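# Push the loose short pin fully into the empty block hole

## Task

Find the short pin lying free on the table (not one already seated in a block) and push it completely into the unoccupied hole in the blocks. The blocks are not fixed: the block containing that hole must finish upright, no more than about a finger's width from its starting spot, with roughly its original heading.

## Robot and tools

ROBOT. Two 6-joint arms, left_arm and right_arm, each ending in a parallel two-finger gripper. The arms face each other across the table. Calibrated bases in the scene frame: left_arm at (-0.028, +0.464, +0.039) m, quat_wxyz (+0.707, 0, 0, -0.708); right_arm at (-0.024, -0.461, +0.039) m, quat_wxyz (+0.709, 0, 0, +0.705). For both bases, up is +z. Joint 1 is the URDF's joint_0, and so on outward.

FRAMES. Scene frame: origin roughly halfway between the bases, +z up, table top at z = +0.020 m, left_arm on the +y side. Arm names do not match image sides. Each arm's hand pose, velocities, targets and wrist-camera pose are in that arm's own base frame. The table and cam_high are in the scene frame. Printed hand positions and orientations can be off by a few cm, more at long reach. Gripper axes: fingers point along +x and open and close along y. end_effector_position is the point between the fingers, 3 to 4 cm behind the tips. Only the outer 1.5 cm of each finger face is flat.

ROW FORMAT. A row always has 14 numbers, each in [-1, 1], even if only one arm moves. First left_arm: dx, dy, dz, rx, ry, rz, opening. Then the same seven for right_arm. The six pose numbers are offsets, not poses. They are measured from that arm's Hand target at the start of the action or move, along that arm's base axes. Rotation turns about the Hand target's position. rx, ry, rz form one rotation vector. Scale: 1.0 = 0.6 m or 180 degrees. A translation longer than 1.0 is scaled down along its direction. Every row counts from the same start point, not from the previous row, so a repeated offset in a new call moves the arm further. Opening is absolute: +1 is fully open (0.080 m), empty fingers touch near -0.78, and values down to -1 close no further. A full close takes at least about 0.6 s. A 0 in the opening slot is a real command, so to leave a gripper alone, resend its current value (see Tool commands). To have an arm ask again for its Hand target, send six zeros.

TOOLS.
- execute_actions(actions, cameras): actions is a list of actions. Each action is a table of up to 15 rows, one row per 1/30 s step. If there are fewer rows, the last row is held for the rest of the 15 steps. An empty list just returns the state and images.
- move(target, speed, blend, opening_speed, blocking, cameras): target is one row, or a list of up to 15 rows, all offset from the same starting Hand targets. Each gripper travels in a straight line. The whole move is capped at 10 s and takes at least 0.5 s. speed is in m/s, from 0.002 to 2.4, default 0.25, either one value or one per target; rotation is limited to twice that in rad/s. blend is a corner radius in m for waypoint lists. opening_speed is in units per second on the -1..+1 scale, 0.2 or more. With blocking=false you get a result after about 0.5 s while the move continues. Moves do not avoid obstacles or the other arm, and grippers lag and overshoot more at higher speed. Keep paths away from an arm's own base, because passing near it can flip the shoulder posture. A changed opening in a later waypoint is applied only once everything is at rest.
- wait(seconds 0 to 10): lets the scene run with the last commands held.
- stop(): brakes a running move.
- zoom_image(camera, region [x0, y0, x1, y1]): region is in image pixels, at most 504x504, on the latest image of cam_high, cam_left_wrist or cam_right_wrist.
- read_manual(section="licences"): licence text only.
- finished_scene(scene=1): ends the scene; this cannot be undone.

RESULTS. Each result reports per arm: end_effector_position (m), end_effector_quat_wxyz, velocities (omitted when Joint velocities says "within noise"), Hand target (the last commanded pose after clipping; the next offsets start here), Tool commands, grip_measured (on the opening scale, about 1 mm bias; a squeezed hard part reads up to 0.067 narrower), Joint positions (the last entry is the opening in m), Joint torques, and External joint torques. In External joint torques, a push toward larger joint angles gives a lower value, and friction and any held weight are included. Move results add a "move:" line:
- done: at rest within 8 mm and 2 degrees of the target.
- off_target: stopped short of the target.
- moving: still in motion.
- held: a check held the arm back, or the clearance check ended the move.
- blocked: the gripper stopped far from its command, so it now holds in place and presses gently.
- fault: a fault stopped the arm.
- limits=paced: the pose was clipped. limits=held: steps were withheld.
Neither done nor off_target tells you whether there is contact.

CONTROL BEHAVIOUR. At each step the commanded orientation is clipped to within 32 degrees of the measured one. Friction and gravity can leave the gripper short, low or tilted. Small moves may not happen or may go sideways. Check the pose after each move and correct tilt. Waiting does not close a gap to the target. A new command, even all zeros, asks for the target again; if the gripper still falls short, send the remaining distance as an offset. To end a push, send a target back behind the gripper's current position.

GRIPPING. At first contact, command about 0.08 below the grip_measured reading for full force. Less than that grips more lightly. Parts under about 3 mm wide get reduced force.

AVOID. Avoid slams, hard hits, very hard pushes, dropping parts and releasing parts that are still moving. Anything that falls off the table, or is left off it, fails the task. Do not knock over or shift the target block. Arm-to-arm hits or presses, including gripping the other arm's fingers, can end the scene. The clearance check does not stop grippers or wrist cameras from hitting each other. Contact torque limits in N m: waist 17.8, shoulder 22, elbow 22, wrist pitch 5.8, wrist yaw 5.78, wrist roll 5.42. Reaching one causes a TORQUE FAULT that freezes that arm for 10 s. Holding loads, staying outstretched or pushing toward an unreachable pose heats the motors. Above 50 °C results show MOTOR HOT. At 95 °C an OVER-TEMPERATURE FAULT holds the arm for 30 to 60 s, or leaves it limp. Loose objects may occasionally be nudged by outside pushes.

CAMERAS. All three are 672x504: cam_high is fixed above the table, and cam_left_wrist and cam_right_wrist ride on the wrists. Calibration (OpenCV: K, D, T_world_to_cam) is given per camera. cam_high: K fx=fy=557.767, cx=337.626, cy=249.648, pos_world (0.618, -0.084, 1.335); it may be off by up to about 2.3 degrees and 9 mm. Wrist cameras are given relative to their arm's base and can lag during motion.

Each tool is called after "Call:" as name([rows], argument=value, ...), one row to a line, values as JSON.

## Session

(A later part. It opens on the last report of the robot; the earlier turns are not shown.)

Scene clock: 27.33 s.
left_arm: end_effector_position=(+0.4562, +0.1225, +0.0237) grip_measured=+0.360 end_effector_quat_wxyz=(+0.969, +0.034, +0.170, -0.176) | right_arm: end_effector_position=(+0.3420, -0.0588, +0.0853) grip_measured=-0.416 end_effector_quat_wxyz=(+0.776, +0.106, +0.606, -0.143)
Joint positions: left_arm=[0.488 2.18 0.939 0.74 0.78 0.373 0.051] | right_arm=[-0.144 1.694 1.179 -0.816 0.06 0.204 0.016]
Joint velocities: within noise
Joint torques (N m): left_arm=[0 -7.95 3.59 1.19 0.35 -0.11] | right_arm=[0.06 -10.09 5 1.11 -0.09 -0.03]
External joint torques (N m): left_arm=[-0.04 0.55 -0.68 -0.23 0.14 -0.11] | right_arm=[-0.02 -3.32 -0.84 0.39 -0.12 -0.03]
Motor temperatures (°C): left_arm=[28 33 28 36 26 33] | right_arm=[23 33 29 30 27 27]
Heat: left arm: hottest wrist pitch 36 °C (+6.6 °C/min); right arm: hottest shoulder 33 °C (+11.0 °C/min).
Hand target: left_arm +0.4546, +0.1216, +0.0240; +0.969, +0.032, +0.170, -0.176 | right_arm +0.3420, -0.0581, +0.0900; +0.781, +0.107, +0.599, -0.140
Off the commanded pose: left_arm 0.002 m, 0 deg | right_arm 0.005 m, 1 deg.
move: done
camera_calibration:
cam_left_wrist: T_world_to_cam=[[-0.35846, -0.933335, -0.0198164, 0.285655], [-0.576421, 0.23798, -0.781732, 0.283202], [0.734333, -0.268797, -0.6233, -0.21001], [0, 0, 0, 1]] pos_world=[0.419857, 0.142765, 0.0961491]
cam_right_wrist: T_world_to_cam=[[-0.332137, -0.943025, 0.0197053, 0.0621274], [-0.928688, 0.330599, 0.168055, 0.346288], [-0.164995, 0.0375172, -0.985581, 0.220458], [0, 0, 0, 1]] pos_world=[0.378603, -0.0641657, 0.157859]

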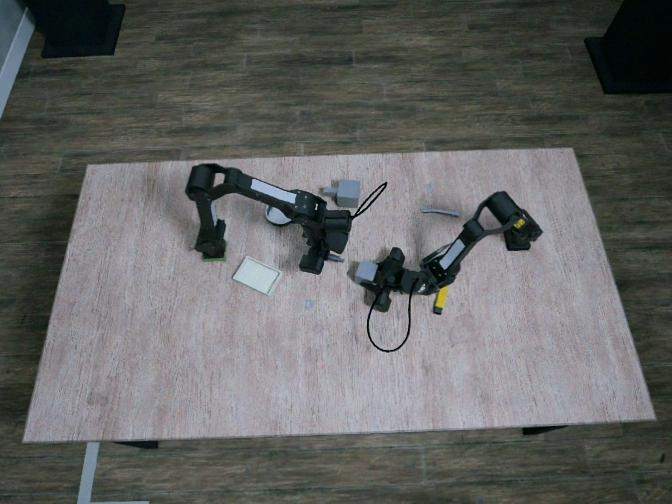

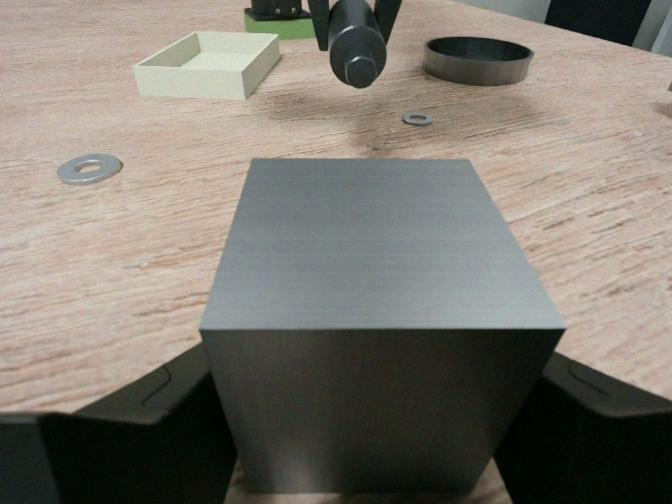

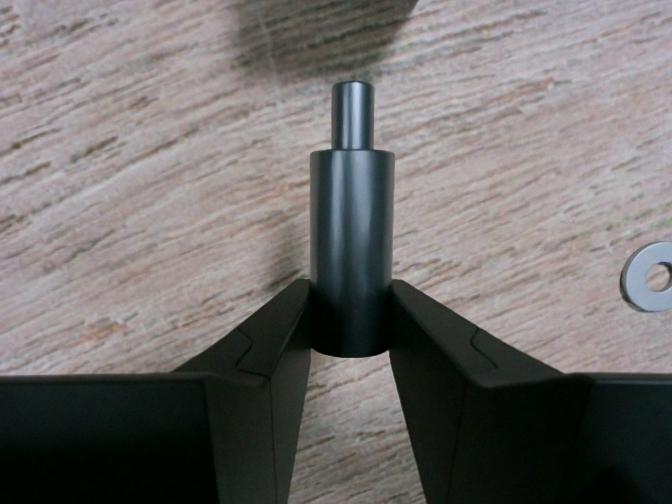

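Call:
move(target=[0,0,0,0,0,0,0.33,-0.0015,-0.004,-0.0717,-0.0019,-0.0052,0,-0.62], speed=0.1)

Call:
zoom_image(camera="cam_left_wrist", region=[230, 0, 490, 195])

Call:
zoom_image(camera="cam_high", region=[320, 240, 390, 300])

Scene clock: 30.50 s.
left_arm: end_effector_position=(+0.4562, +0.1225, +0.0237) grip_measured=+0.360 end_effector_quat_wxyz=(+0.969, +0.034, +0.170, -0.176) | right_arm: end_effector_position=(+0.3416, -0.0601, +0.0495) grip_measured=-0.416 end_effector_quat_wxyz=(+0.788, +0.105, +0.590, -0.142)
Joint positions: left_arm=[0.488 2.18 0.939 0.74 0.78 0.373 0.051] | right_arm=[-0.148 1.714 1.042 -0.619 0.06 0.197 0.016]
Joint velocities: within noise
Joint torques (N m): left_arm=[0.02 -7.91 3.61 1.2 0.36 -0.12] | right_arm=[-0.15 -7.08 4.86 1.21 -0.03 -0.03]
External joint torques (N m): left_arm=[0.01 0.5 -0.58 -0.2 0.14 -0.12] | right_arm=[-0.16 -0.34 -0.8 0.42 -0.08 -0.04]
Motor temperatures (°C): left_arm=[28 34 28 37 26 33] | right_arm=[23 34 29 30 27 27]
Heat: left arm: hottest wrist pitch 37 °C (+7.9 °C/min); right arm: hottest shoulder 34 °C (+11.8 °C/min).
Hand target: left_arm +0.4546, +0.1216, +0.0240; +0.969, +0.032, +0.170, -0.176 | right_arm +0.3411, -0.0605, +0.0470; +0.786, +0.106, +0.592, -0.141
Off the commanded pose: left_arm 0.002 m, 0 deg | right_arm 0.003 m, 0 deg.
move: done
camera_calibration:
cam_left_wrist: T_world_to_cam=[[-0.35846, -0.933335, -0.0198164, 0.285655], [-0.576421, 0.23798, -0.781732, 0.283202], [0.734333, -0.268797, -0.6233, -0.21001], [0, 0, 0, 1]] pos_world=[0.419857, 0.142765, 0.0961491]
cam_right_wrist: T_world_to_cam=[[-0.329766, -0.943958, 0.0140826, 0.060924], [-0.935435, 0.328728, 0.129993, 0.356427], [-0.127337, 0.0296938, -0.991415, 0.172133], [0, 0, 0, 1]] pos_world=[0.375424, -0.0647695, 0.123464]

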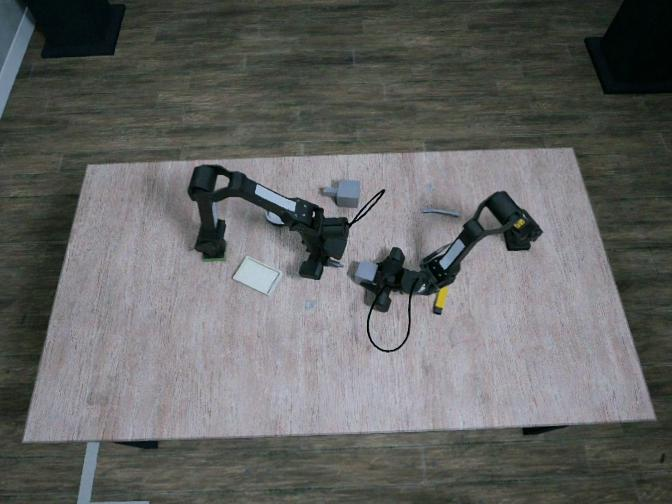

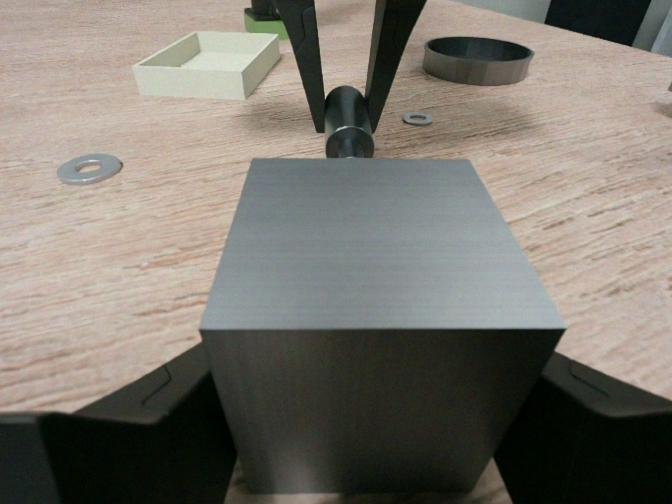

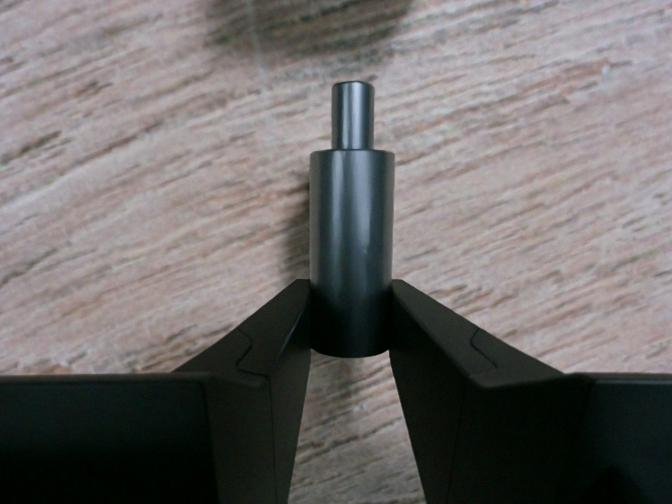

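Scaled by 1.938 from the camera's 672x504 image, which has a finer 960x720 frame.

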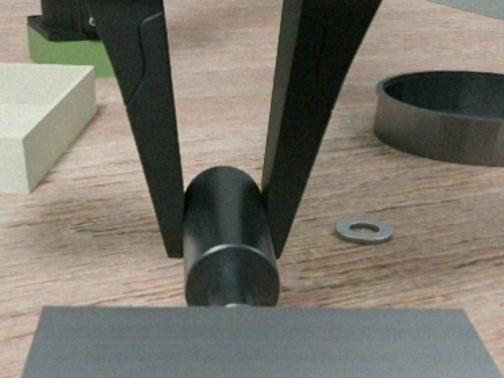

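Scaled by 7.200 from the camera's 672x504 image, which has a finer 960x720 frame.

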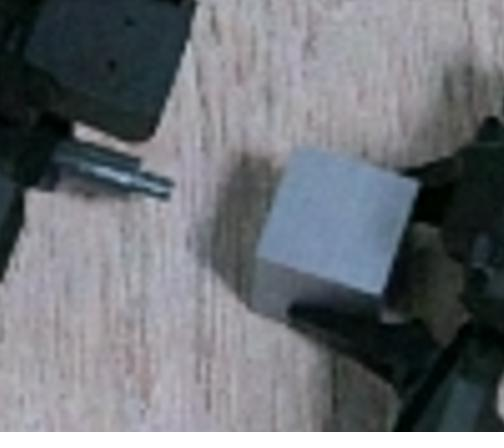

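Call:
move(target=[0,0,0,0,0,0,0.33,0.0585,-0.0243,-0.0057,0.0027,0.0073,0,-0.62], speed=0.06)

Call:
zoom_image(camera="cam_left_wrist", region=[230, 0, 490, 195])

Call:
zoom_image(camera="cam_right_wrist", region=[210, 0, 510, 210])

Call:
zoom_image(camera="cam_high", region=[320, 240, 390, 300])

Scene clock: 32.40 s.
left_arm: end_effector_position=(+0.4562, +0.1225, +0.0237) grip_measured=+0.360 end_effector_quat_wxyz=(+0.969, +0.034, +0.170, -0.176) | right_arm: end_effector_position=(+0.3721, -0.0742, +0.0424) grip_measured=-0.416 end_effector_quat_wxyz=(+0.777, +0.106, +0.604, -0.141)
Joint positions: left_arm=[0.488 2.18 0.939 0.74 0.78 0.373 0.051] | right_arm=[-0.177 1.862 1.204 -0.667 0.05 0.171 0.016]
Joint velocities: within noise
Joint torques (N m): left_arm=[0.01 -7.94 3.59 1.2 0.36 -0.11] | right_arm=[-0.15 -7.93 6.69 0.83 -0.11 -0.03]
External joint torques (N m): left_arm=[0 0.51 -0.63 -0.21 0.14 -0.12] | right_arm=[-0.2 -0.13 1.05 0.09 -0.14 -0.03]
Motor temperatures (°C): left_arm=[28 34 28 37 26 33] | right_arm=[23 34 29 30 27 27]
Heat: left arm: hottest wrist pitch 37 °C (+7.4 °C/min); right arm: hottest shoulder 34 °C (+11.1 °C/min).
Hand target: left_arm +0.4546, +0.1216, +0.0240; +0.969, +0.032, +0.170, -0.176 | right_arm +0.3761, -0.0750, +0.0435; +0.779, +0.107, +0.602, -0.140
Off the commanded pose: left_arm 0.002 m, 0 deg | right_arm 0.004 m, 0 deg.
move: done
camera_calibration:
cam_left_wrist: T_world_to_cam=[[-0.35846, -0.933335, -0.0198164, 0.285655], [-0.576421, 0.23798, -0.781732, 0.283202], [0.734333, -0.268797, -0.6233, -0.21001], [0, 0, 0, 1]] pos_world=[0.419857, 0.142765, 0.0961491]
cam_right_wrist: T_world_to_cam=[[-0.330223, -0.943744, 0.0173417, 0.0577789], [-0.930131, 0.328477, 0.164191, 0.387096], [-0.16065, 0.0380895, -0.986276, 0.182222], [0, 0, 0, 1]] pos_world=[0.408404, -0.0795645, 0.115161]

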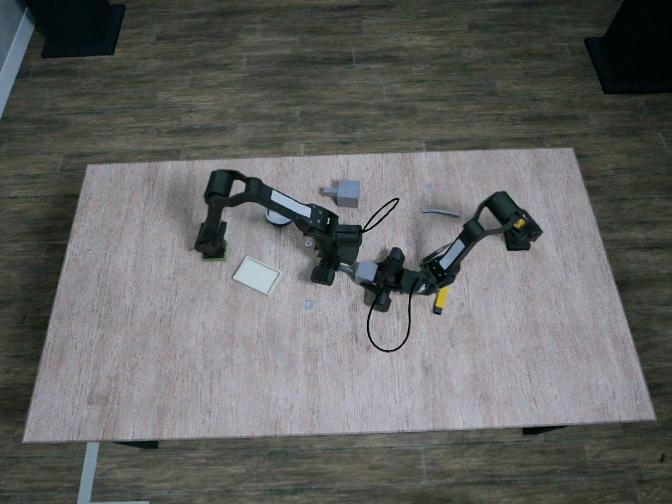

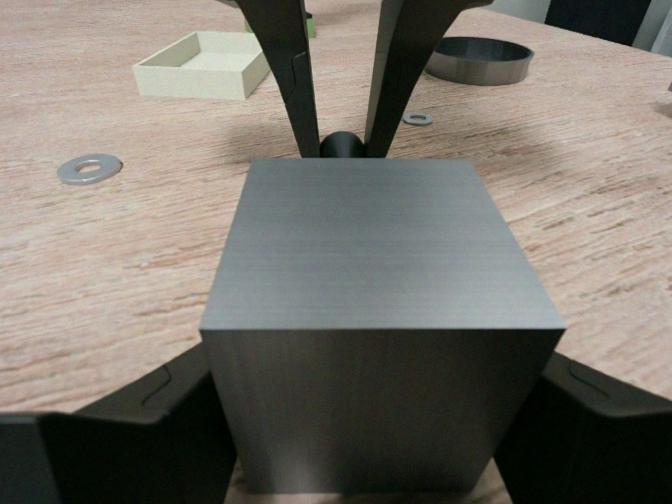

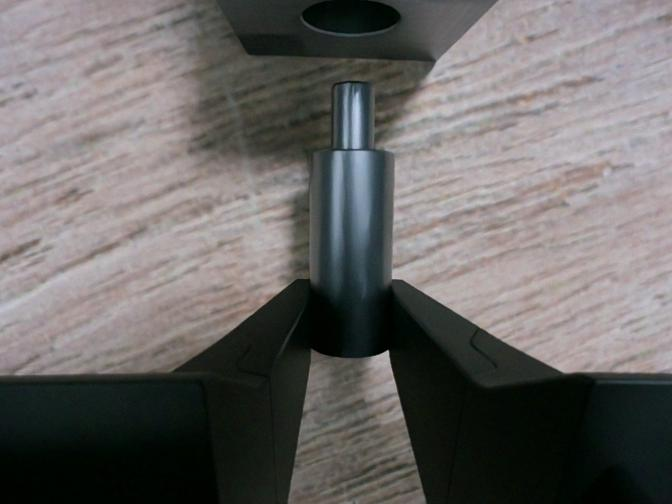

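Scaled by 1.938 from the camera's 672x504 image, which has a finer 960x720 frame.

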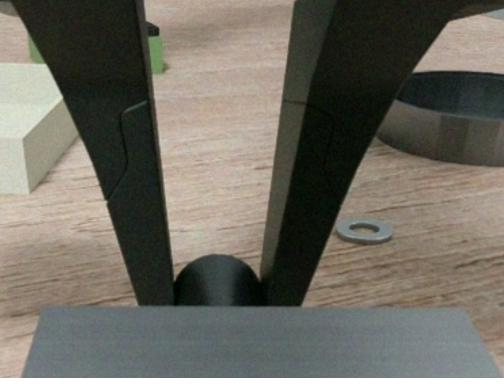

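Scaled by 1.680 from the camera's 672x504 image, which has a finer 960x720 frame.

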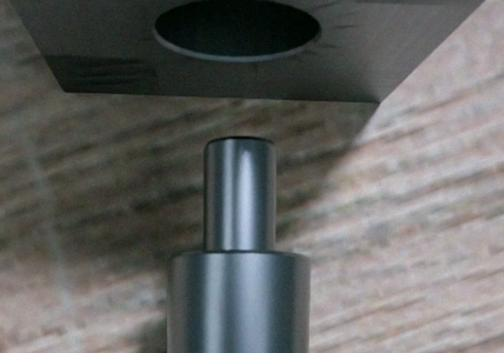

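Scaled by 7.200 from the camera's 672x504 image, which has a finer 960x720 frame.

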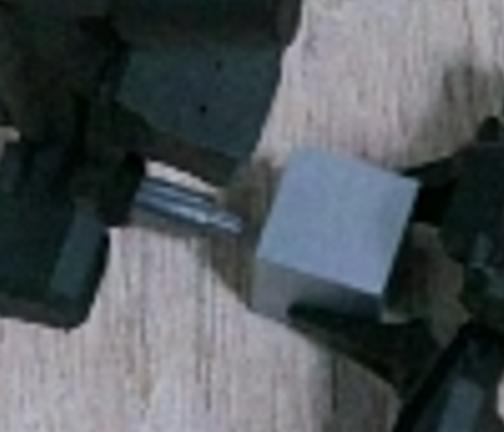

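Call:
move(target=[0,0,0,0,0,0,0.33,0.015,-0.0027,0.0078,-0.0008,-0.0021,-0.0056,-0.62], speed=0.04)

Call:
zoom_image(camera="cam_right_wrist", region=[210, 0, 510, 210])

Call:
zoom_image(camera="cam_left_wrist", region=[230, 0, 490, 195])

Scene clock: 34.50 s.
left_arm: end_effector_position=(+0.4562, +0.1225, +0.0237) grip_measured=+0.360 end_effector_quat_wxyz=(+0.969, +0.034, +0.170, -0.176) | right_arm: end_effector_position=(+0.3812, -0.0759, +0.0471) grip_measured=-0.416 end_effector_quat_wxyz=(+0.778, +0.112, +0.601, -0.146)
Joint positions: left_arm=[0.488 2.18 0.939 0.74 0.78 0.373 0.051] | right_arm=[-0.177 1.884 1.251 -0.687 0.05 0.185 0.016]
Joint velocities: within noise
Joint torques (N m): left_arm=[0 -7.94 3.58 1.19 0.35 -0.11] | right_arm=[0.08 -8.23 6.75 0.84 0.08 0.13]
External joint torques (N m): left_arm=[0.08 0.54 -0.67 -0.22 0.13 -0.11] | right_arm=[0.05 -0.19 0.99 0.07 0.04 0.13]
Motor temperatures (°C): left_arm=[28 34 28 37 26 33] | right_arm=[23 34 29 30 27 27]
Heat: left arm: hottest wrist pitch 37 °C (+7.0 °C/min); right arm: hottest shoulder 34 °C (+10.4 °C/min).
Hand target: left_arm +0.4546, +0.1216, +0.0240; +0.969, +0.032, +0.170, -0.176 | right_arm +0.3852, -0.0766, +0.0482; +0.780, +0.112, +0.598, -0.147
Off the commanded pose: left_arm 0.002 m, 0 deg | right_arm 0.004 m, 0 deg.
move: done
camera_calibration:
cam_left_wrist: T_world_to_cam=[[-0.35846, -0.933335, -0.0198164, 0.285655], [-0.576421, 0.23798, -0.781732, 0.283202], [0.734333, -0.268797, -0.6233, -0.21001], [0, 0, 0, 1]] pos_world=[0.419857, 0.142765, 0.0961491]
cam_right_wrist: T_world_to_cam=[[-0.343559, -0.939045, 0.0127019, 0.064835], [-0.926612, 0.341149, 0.158135, 0.395267], [-0.152829, 0.042559, -0.987336, 0.185747], [0, 0, 0, 1]] pos_world=[0.416922, -0.0818674, 0.120066]

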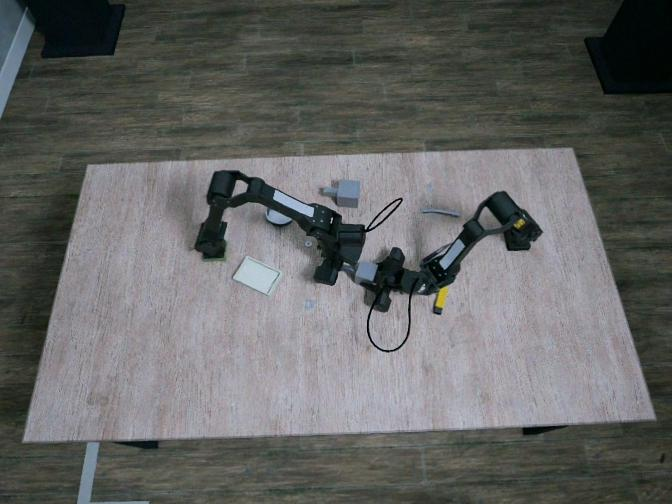

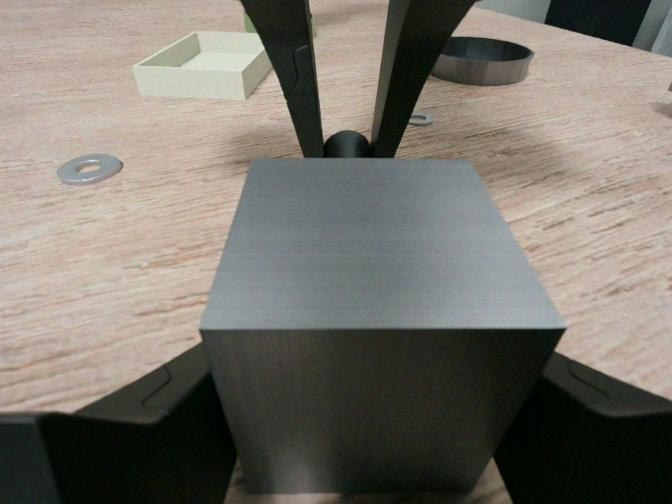

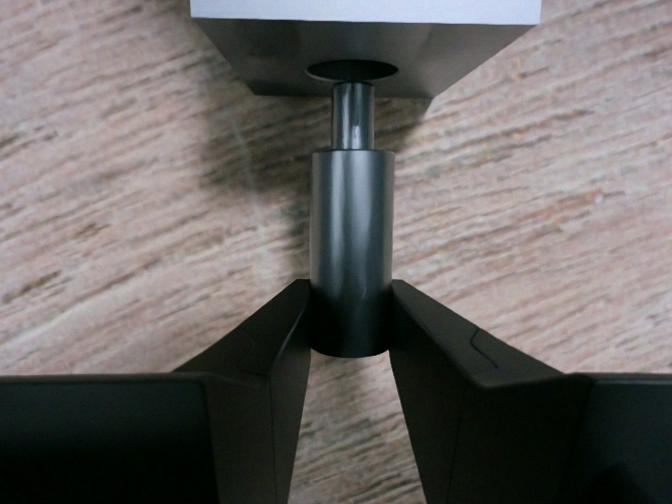

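Scaled by 1.680 from the camera's 672x504 image, which has a finer 960x720 frame.

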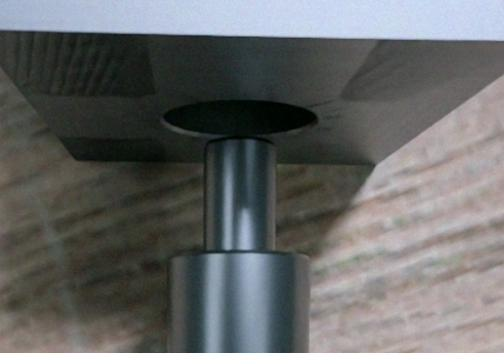

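Scaled by 1.938 from the camera's 672x504 image, which has a finer 960x720 frame.

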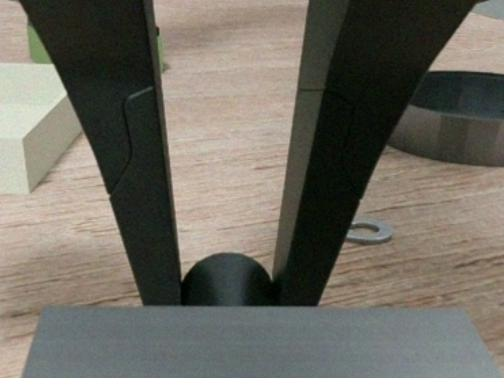

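Call:
move(target=[0,0,0,0,0,0,0.33,0.0187,-0.0072,0,0,0,0,-0.62], speed=0.03)

Call:
zoom_image(camera="cam_right_wrist", region=[210, 0, 510, 210])

Scene clock: 36.03 s.
left_arm: end_effector_position=(+0.4562, +0.1225, +0.0237) grip_measured=+0.360 end_effector_quat_wxyz=(+0.969, +0.034, +0.170, -0.176) | right_arm: end_effector_position=(+0.3925, -0.0794, +0.0472) grip_measured=-0.416 end_effector_quat_wxyz=(+0.778, +0.112, +0.601, -0.147)
Joint positions: left_arm=[0.488 2.18 0.939 0.74 0.78 0.373 0.051] | right_arm=[-0.181 1.925 1.308 -0.703 0.05 0.184 0.016]
Joint velocities: within noise
Joint torques (N m): left_arm=[0.02 -7.95 3.6 1.19 0.35 -0.12] | right_arm=[-0.13 -8.46 6.77 0.83 0.04 -0.03]
External joint torques (N m): left_arm=[-0.02 0.5 -0.63 -0.22 0.14 -0.12] | right_arm=[-0.17 -0.18 1.1 0.1 0 -0.03]
Motor temperatures (°C): left_arm=[28 35 28 37 26 33] | right_arm=[23 34 29 30 27 27]
Heat: left arm: hottest wrist pitch 37 °C (+6.7 °C/min); right arm: hottest shoulder 34 °C (+10.0 °C/min).
Hand target: left_arm +0.4546, +0.1216, +0.0240; +0.969, +0.032, +0.170, -0.176 | right_arm +0.3963, -0.0810, +0.0482; +0.780, +0.112, +0.598, -0.147
Off the commanded pose: left_arm 0.002 m, 0 deg | right_arm 0.004 m, 0 deg.
move: done
camera_calibration:
cam_left_wrist: T_world_to_cam=[[-0.35846, -0.933335, -0.0198164, 0.285655], [-0.576421, 0.23798, -0.781732, 0.283202], [0.734333, -0.268797, -0.6233, -0.21001], [0, 0, 0, 1]] pos_world=[0.419857, 0.142765, 0.0961491]
cam_right_wrist: T_world_to_cam=[[-0.346154, -0.938087, 0.0130349, 0.0664885], [-0.925638, 0.343759, 0.158192, 0.406752], [-0.152879, 0.0426933, -0.987322, 0.187757], [0, 0, 0, 1]] pos_world=[0.428224, -0.0854685, 0.120165]

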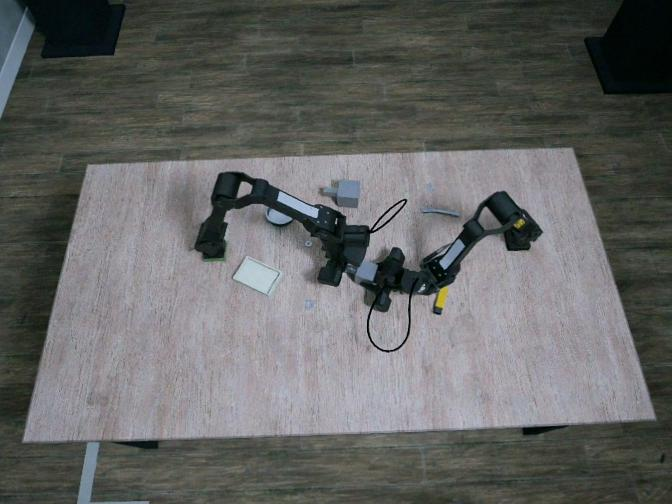

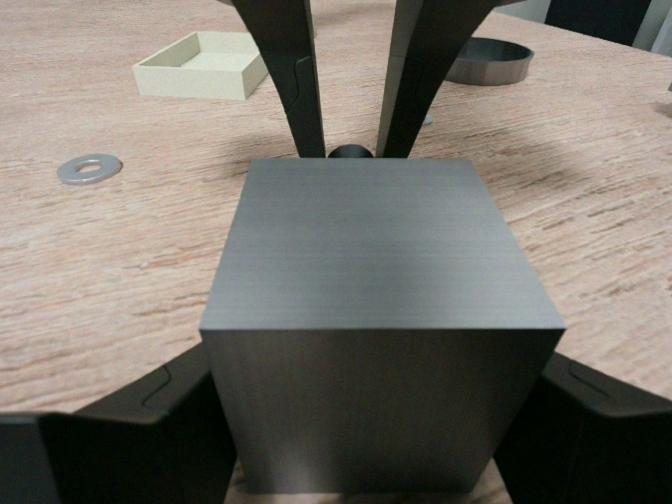

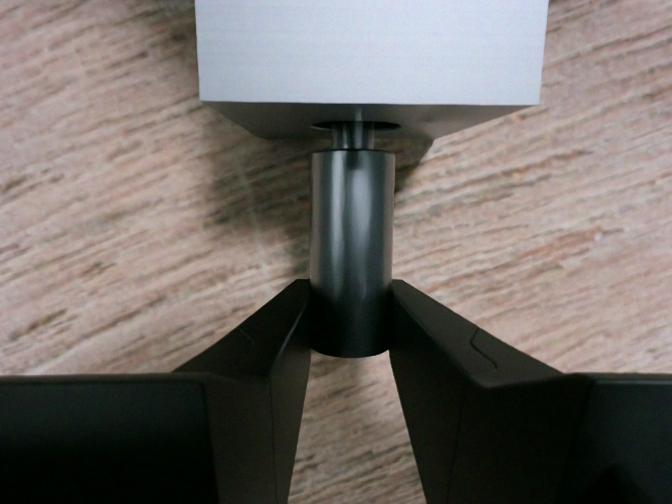

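Scaled by 1.680 from the camera's 672x504 image, which has a finer 960x720 frame.

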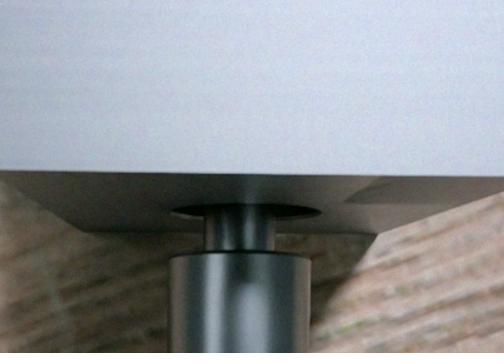

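Call:
move(target=[0,0,0,0,0,0,0.33,0.0050,-0.0033,0,0,0,0,-0.62], speed=0.03)

Call:
zoom_image(camera="cam_right_wrist", region=[270, 60, 430, 200])

Scene clock: 37.03 s.
left_arm: end_effector_position=(+0.4561, +0.1223, +0.0237) grip_measured=+0.360 end_effector_quat_wxyz=(+0.969, +0.033, +0.170, -0.176) | right_arm: end_effector_position=(+0.3934, -0.0802, +0.0469) grip_measured=-0.416 end_effector_quat_wxyz=(+0.776, +0.111, +0.604, -0.146)
Joint positions: left_arm=[0.488 2.18 0.939 0.74 0.782 0.373 0.051] | right_arm=[-0.183 1.934 1.321 -0.714 0.05 0.18 0.016]
Joint velocities: within noise
Joint torques (N m): left_arm=[-0.02 -7.95 3.58 1.19 0.32 -0.11] | right_arm=[-0.28 -8.26 7.16 1.33 0.01 -0.03]
External joint torques (N m): left_arm=[-0.04 0.56 -0.69 -0.23 0.1 -0.11] | right_arm=[-0.28 0.12 1.47 0.59 -0.03 -0.03]
Motor temperatures (°C): left_arm=[28 35 28 37 26 33] | right_arm=[23 34 30 30 27 27]
Heat: left arm: hottest wrist pitch 37 °C (+6.5 °C/min); right arm: hottest shoulder 34 °C (+9.7 °C/min).
Hand target: left_arm +0.4546, +0.1216, +0.0240; +0.969, +0.032, +0.170, -0.176 | right_arm +0.3994, -0.0829, +0.0483; +0.780, +0.112, +0.598, -0.147
Off the commanded pose: left_arm 0.002 m, 0 deg | right_arm 0.007 m, 1 deg.
move: done
camera_calibration:
cam_left_wrist: T_world_to_cam=[[-0.359303, -0.933019, -0.0194026, 0.285924], [-0.57603, 0.238089, -0.781987, 0.283125], [0.734228, -0.269794, -0.622993, -0.209792], [0, 0, 0, 1]] pos_world=[0.419857, 0.142764, 0.0962491]
cam_right_wrist: T_world_to_cam=[[-0.34367, -0.938966, 0.0152807, 0.0649095], [-0.92529, 0.341354, 0.165276, 0.407156], [-0.160405, 0.0426614, -0.986129, 0.190592], [0, 0, 0, 1]] pos_world=[0.429617, -0.0861675, 0.119663]

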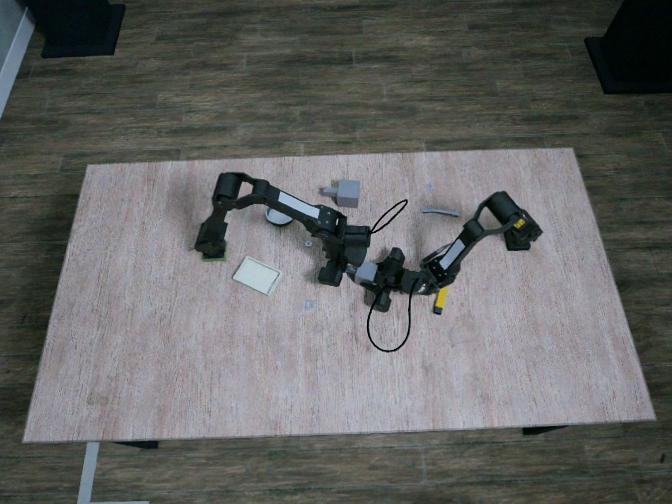

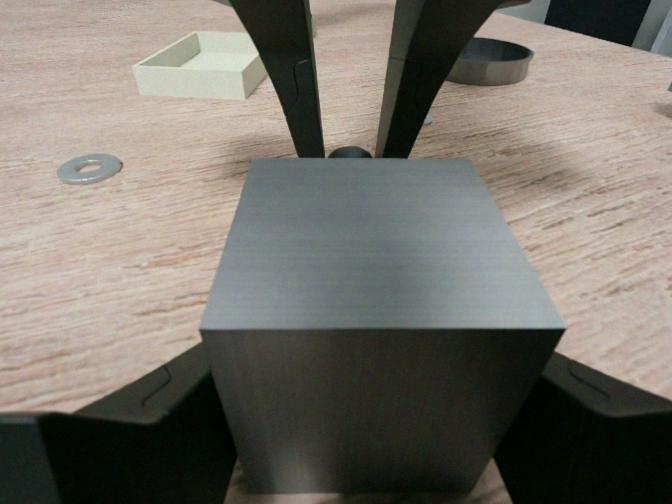

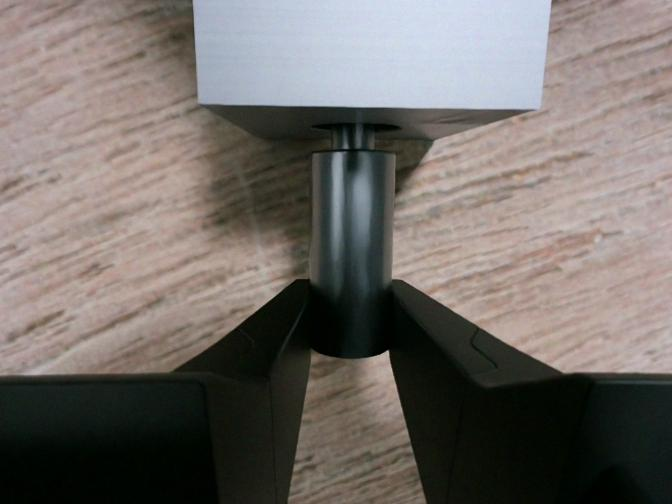

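Scaled by 3.150 from the camera's 672x504 image, which has a finer 960x720 frame.

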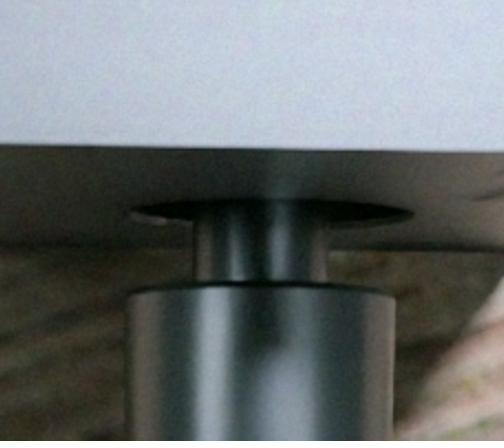

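Call:
move([
  [0,0,0,0,0,0,0.33,-0.0053,0.0003,0,0,0,0,-0.62],
  [0,0,0,0,0,0,0.33,-0.0002,-0.0017,0,0,0,0,-0.62],
], speed=0.02)

Call:
zoom_image(camera="cam_right_wrist", region=[270, 60, 430, 200])

Scene clock: 38.47 s.
left_arm: end_effector_position=(+0.4561, +0.1223, +0.0237) grip_measured=+0.360 end_effector_quat_wxyz=(+0.969, +0.033, +0.170, -0.176) | right_arm: end_effector_position=(+0.3933, -0.0808, +0.0468) grip_measured=-0.416 end_effector_quat_wxyz=(+0.776, +0.110, +0.604, -0.146)
Joint positions: left_arm=[0.488 2.18 0.939 0.74 0.782 0.373 0.051] | right_arm=[-0.184 1.934 1.321 -0.714 0.05 0.177 0.016]
Joint velocities: within noise
Joint torques (N m): left_arm=[0 -7.94 3.6 1.19 0.33 -0.11] | right_arm=[-0.39 -8.24 7.17 1.34 -0.01 -0.01]
External joint torques (N m): left_arm=[-0.08 0.57 -0.68 -0.23 0.12 -0.11] | right_arm=[-0.39 0.15 1.47 0.61 -0.05 -0.01]
Motor temperatures (°C): left_arm=[28 35 28 37 26 33] | right_arm=[23 34 30 30 27 27]
Heat: left arm: hottest wrist pitch 37 °C (+6.2 °C/min); right arm: hottest shoulder 34 °C (+9.4 °C/min).
Hand target: left_arm +0.4546, +0.1216, +0.0240; +0.969, +0.032, +0.170, -0.176 | right_arm +0.3993, -0.0840, +0.0483; +0.780, +0.112, +0.598, -0.147
Off the commanded pose: left_arm 0.002 m, 0 deg | right_arm 0.007 m, 1 deg.
move: done
camera_calibration:
cam_left_wrist: T_world_to_cam=[[-0.359303, -0.933019, -0.0194026, 0.285924], [-0.57603, 0.238089, -0.781987, 0.283125], [0.734228, -0.269794, -0.622993, -0.209792], [0, 0, 0, 1]] pos_world=[0.419857, 0.142764, 0.0962491]
cam_right_wrist: T_world_to_cam=[[-0.342247, -0.939471, 0.0161511, 0.0635536], [-0.925694, 0.340075, 0.165651, 0.407301], [-0.161117, 0.0417425, -0.986052, 0.190719], [0, 0, 0, 1]] pos_world=[0.429515, -0.0867674, 0.119563]

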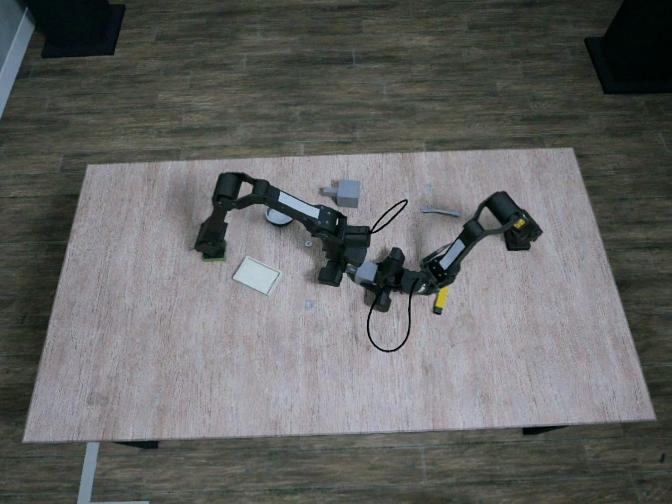

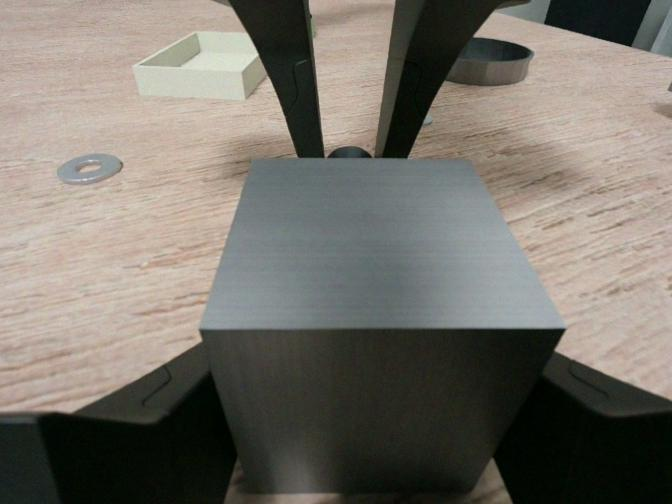

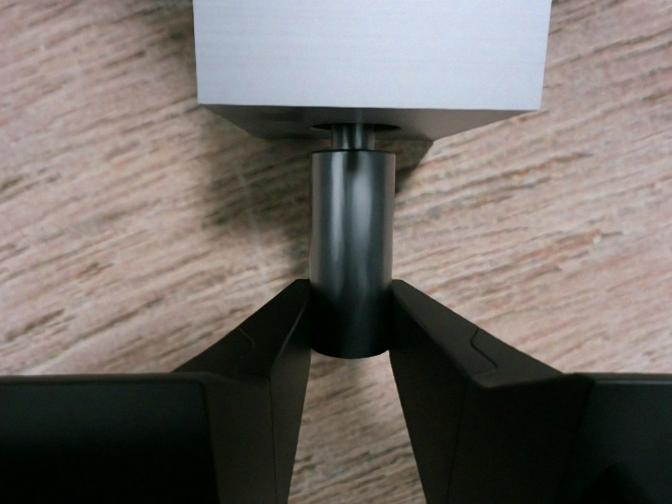

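Scaled by 3.150 from the camera's 672x504 image, which has a finer 960x720 frame.

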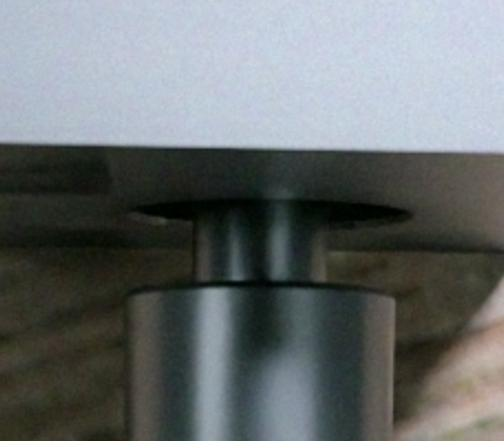

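Call:
move(target=[0,0,0,0,0,0,0.33,-0.0125,0.0033,0,0,0,0,-0.62], speed=0.03)

Call:
zoom_image(camera="cam_right_wrist", region=[270, 60, 430, 200])

Scene clock: 39.47 s.
left_arm: end_effector_position=(+0.4561, +0.1223, +0.0238) grip_measured=+0.360 end_effector_quat_wxyz=(+0.969, +0.033, +0.170, -0.176) | right_arm: end_effector_position=(+0.3920, -0.0812, +0.0437) grip_measured=-0.416 end_effector_quat_wxyz=(+0.776, +0.111, +0.604, -0.146)
Joint positions: left_arm=[0.488 2.18 0.939 0.74 0.782 0.373 0.051] | right_arm=[-0.186 1.934 1.308 -0.7 0.05 0.177 0.016]
Joint velocities: within noise
Joint torques (N m): left_arm=[0.03 -7.94 3.62 1.2 0.31 -0.12] | right_arm=[-0.19 -11.56 4.71 1.1 0.01 0.05]
External joint torques (N m): left_arm=[-0.1 0.56 -0.65 -0.22 0.1 -0.12] | right_arm=[-0.25 -3.19 -0.96 0.37 -0.02 0.05]
Motor temperatures (°C): left_arm=[28 35 28 37 26 33] | right_arm=[23 34 30 30 27 27]
Heat: left arm: hottest wrist pitch 37 °C (+6.1 °C/min); right arm: hottest shoulder 34 °C (+9.1 °C/min).
Hand target: left_arm +0.4546, +0.1216, +0.0240; +0.969, +0.032, +0.170, -0.176 | right_arm +0.3918, -0.0820, +0.0483; +0.780, +0.112, +0.598, -0.147
Off the commanded pose: left_arm 0.002 m, 0 deg | right_arm 0.005 m, 1 deg.
move: done
camera_calibration:
cam_left_wrist: T_world_to_cam=[[-0.359676, -0.932879, -0.0192509, 0.285953], [-0.575897, 0.238179, -0.782057, 0.283088], [0.73415, -0.270201, -0.622909, -0.209736], [0, 0, 0, 1]] pos_world=[0.419857, 0.142663, 0.096249]
cam_right_wrist: T_world_to_cam=[[-0.34368, -0.93895, 0.0160514, 0.063454], [-0.925235, 0.341486, 0.165311, 0.406715], [-0.1607, 0.0419627, -0.986111, 0.187317], [0, 0, 0, 1]] pos_world=[0.428217, -0.0871679, 0.116463]

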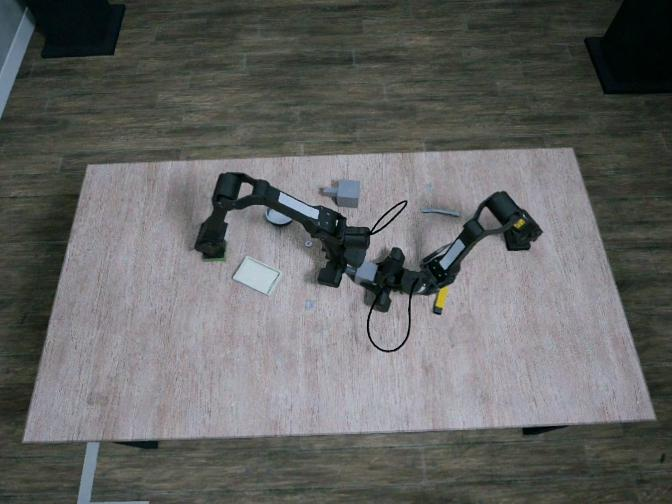

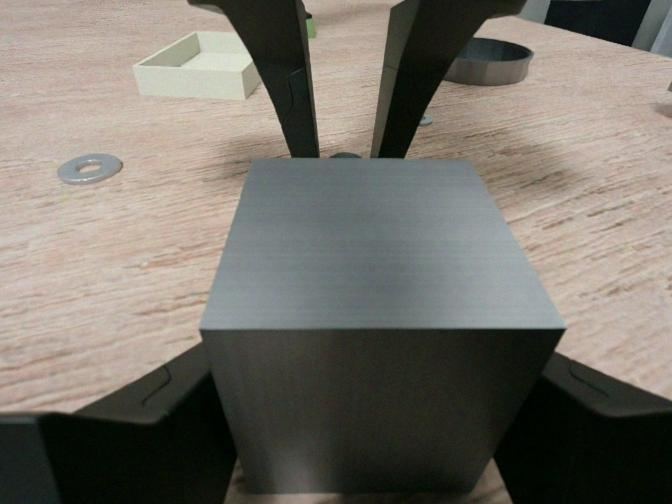

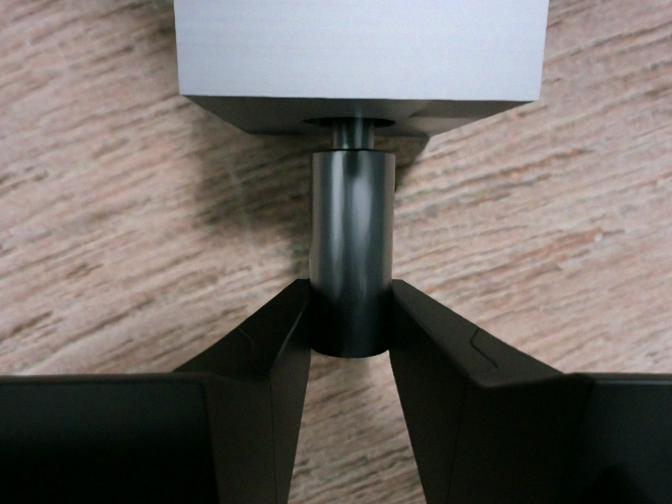

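Scaled by 3.150 from the camera's 672x504 image, which has a finer 960x720 frame.

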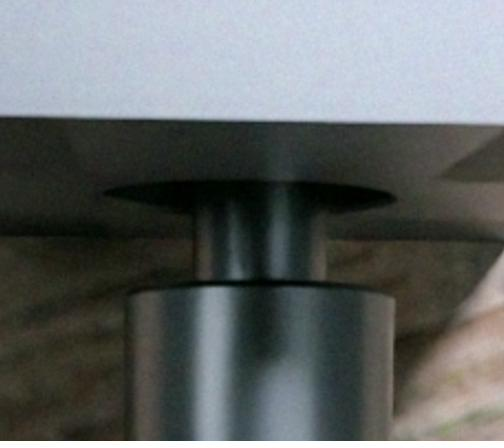

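Call:
move(target=[0,0,0,0,0,0,0.33,0.0021,0.0000,0.0042,0,0,0,-0.62], speed=0.03)

Call:
zoom_image(camera="cam_right_wrist", region=[270, 60, 430, 200])

Scene clock: 40.33 s.
left_arm: end_effector_position=(+0.4561, +0.1223, +0.0238) grip_measured=+0.360 end_effector_quat_wxyz=(+0.969, +0.033, +0.170, -0.176) | right_arm: end_effector_position=(+0.3910, -0.0810, +0.0434) grip_measured=-0.416 end_effector_quat_wxyz=(+0.774, +0.111, +0.605, -0.146)
Joint positions: left_arm=[0.488 2.18 0.939 0.74 0.782 0.373 0.051] | right_arm=[-0.186 1.934 1.308 -0.704 0.05 0.177 0.016]
Joint velocities: within noise
Joint torques (N m): left_arm=[0.01 -7.94 3.57 1.2 0.3 -0.11] | right_arm=[-0.11 -11.48 5.88 0.62 0 0.07]
External joint torques (N m): left_arm=[0.04 0.55 -0.67 -0.22 0.08 -0.11] | right_arm=[-0.18 -3.12 0.19 -0.11 -0.02 0.07]
Motor temperatures (°C): left_arm=[28 35 28 37 26 33] | right_arm=[23 34 30 30 27 27]
Heat: left arm: hottest wrist pitch 37 °C (+6.0 °C/min); right arm: hottest shoulder 34 °C (+8.9 °C/min).
Hand target: left_arm +0.4546, +0.1216, +0.0240; +0.969, +0.032, +0.170, -0.176 | right_arm +0.3930, -0.0820, +0.0507; +0.780, +0.112, +0.598, -0.147
Off the commanded pose: left_arm 0.002 m, 0 deg | right_arm 0.008 m, 1 deg.
move: done
camera_calibration:
cam_left_wrist: T_world_to_cam=[[-0.359676, -0.932879, -0.0192509, 0.285953], [-0.575897, 0.238179, -0.782057, 0.283088], [0.73415, -0.270201, -0.622909, -0.209736], [0, 0, 0, 1]] pos_world=[0.419857, 0.142663, 0.096249]
cam_right_wrist: T_world_to_cam=[[-0.343633, -0.938953, 0.016826, 0.0632391], [-0.924479, 0.341377, 0.169705, 0.405364], [-0.165089, 0.0427612, -0.985351, 0.188581], [0, 0, 0, 1]] pos_world=[0.427614, -0.0870674, 0.115962]

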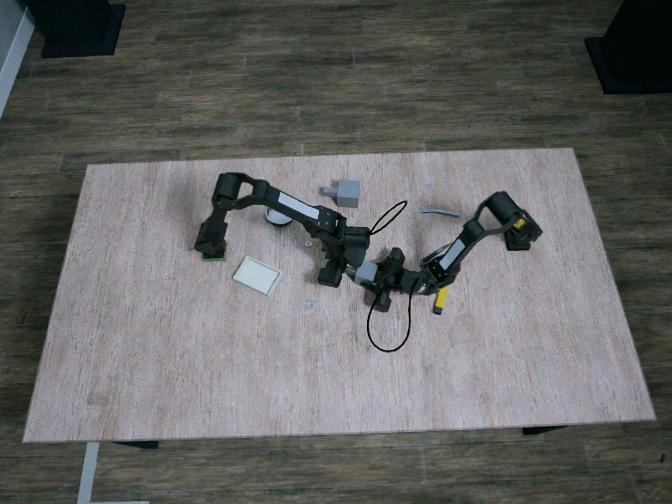

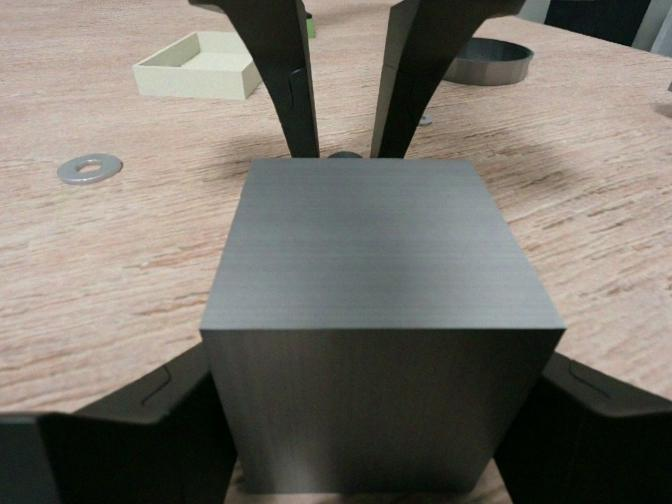

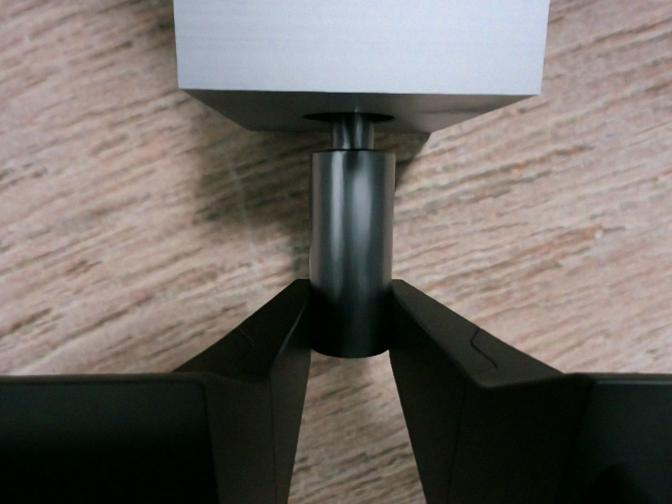

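Scaled by 3.150 from the camera's 672x504 image, which has a finer 960x720 frame.

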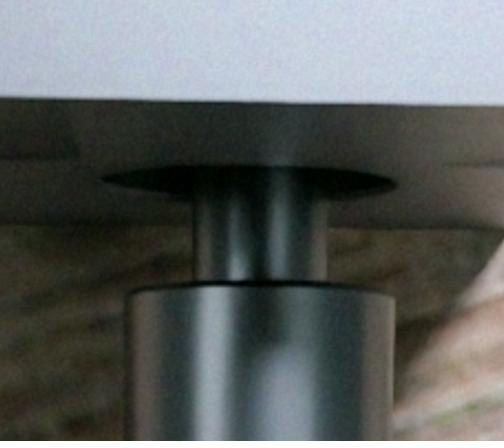

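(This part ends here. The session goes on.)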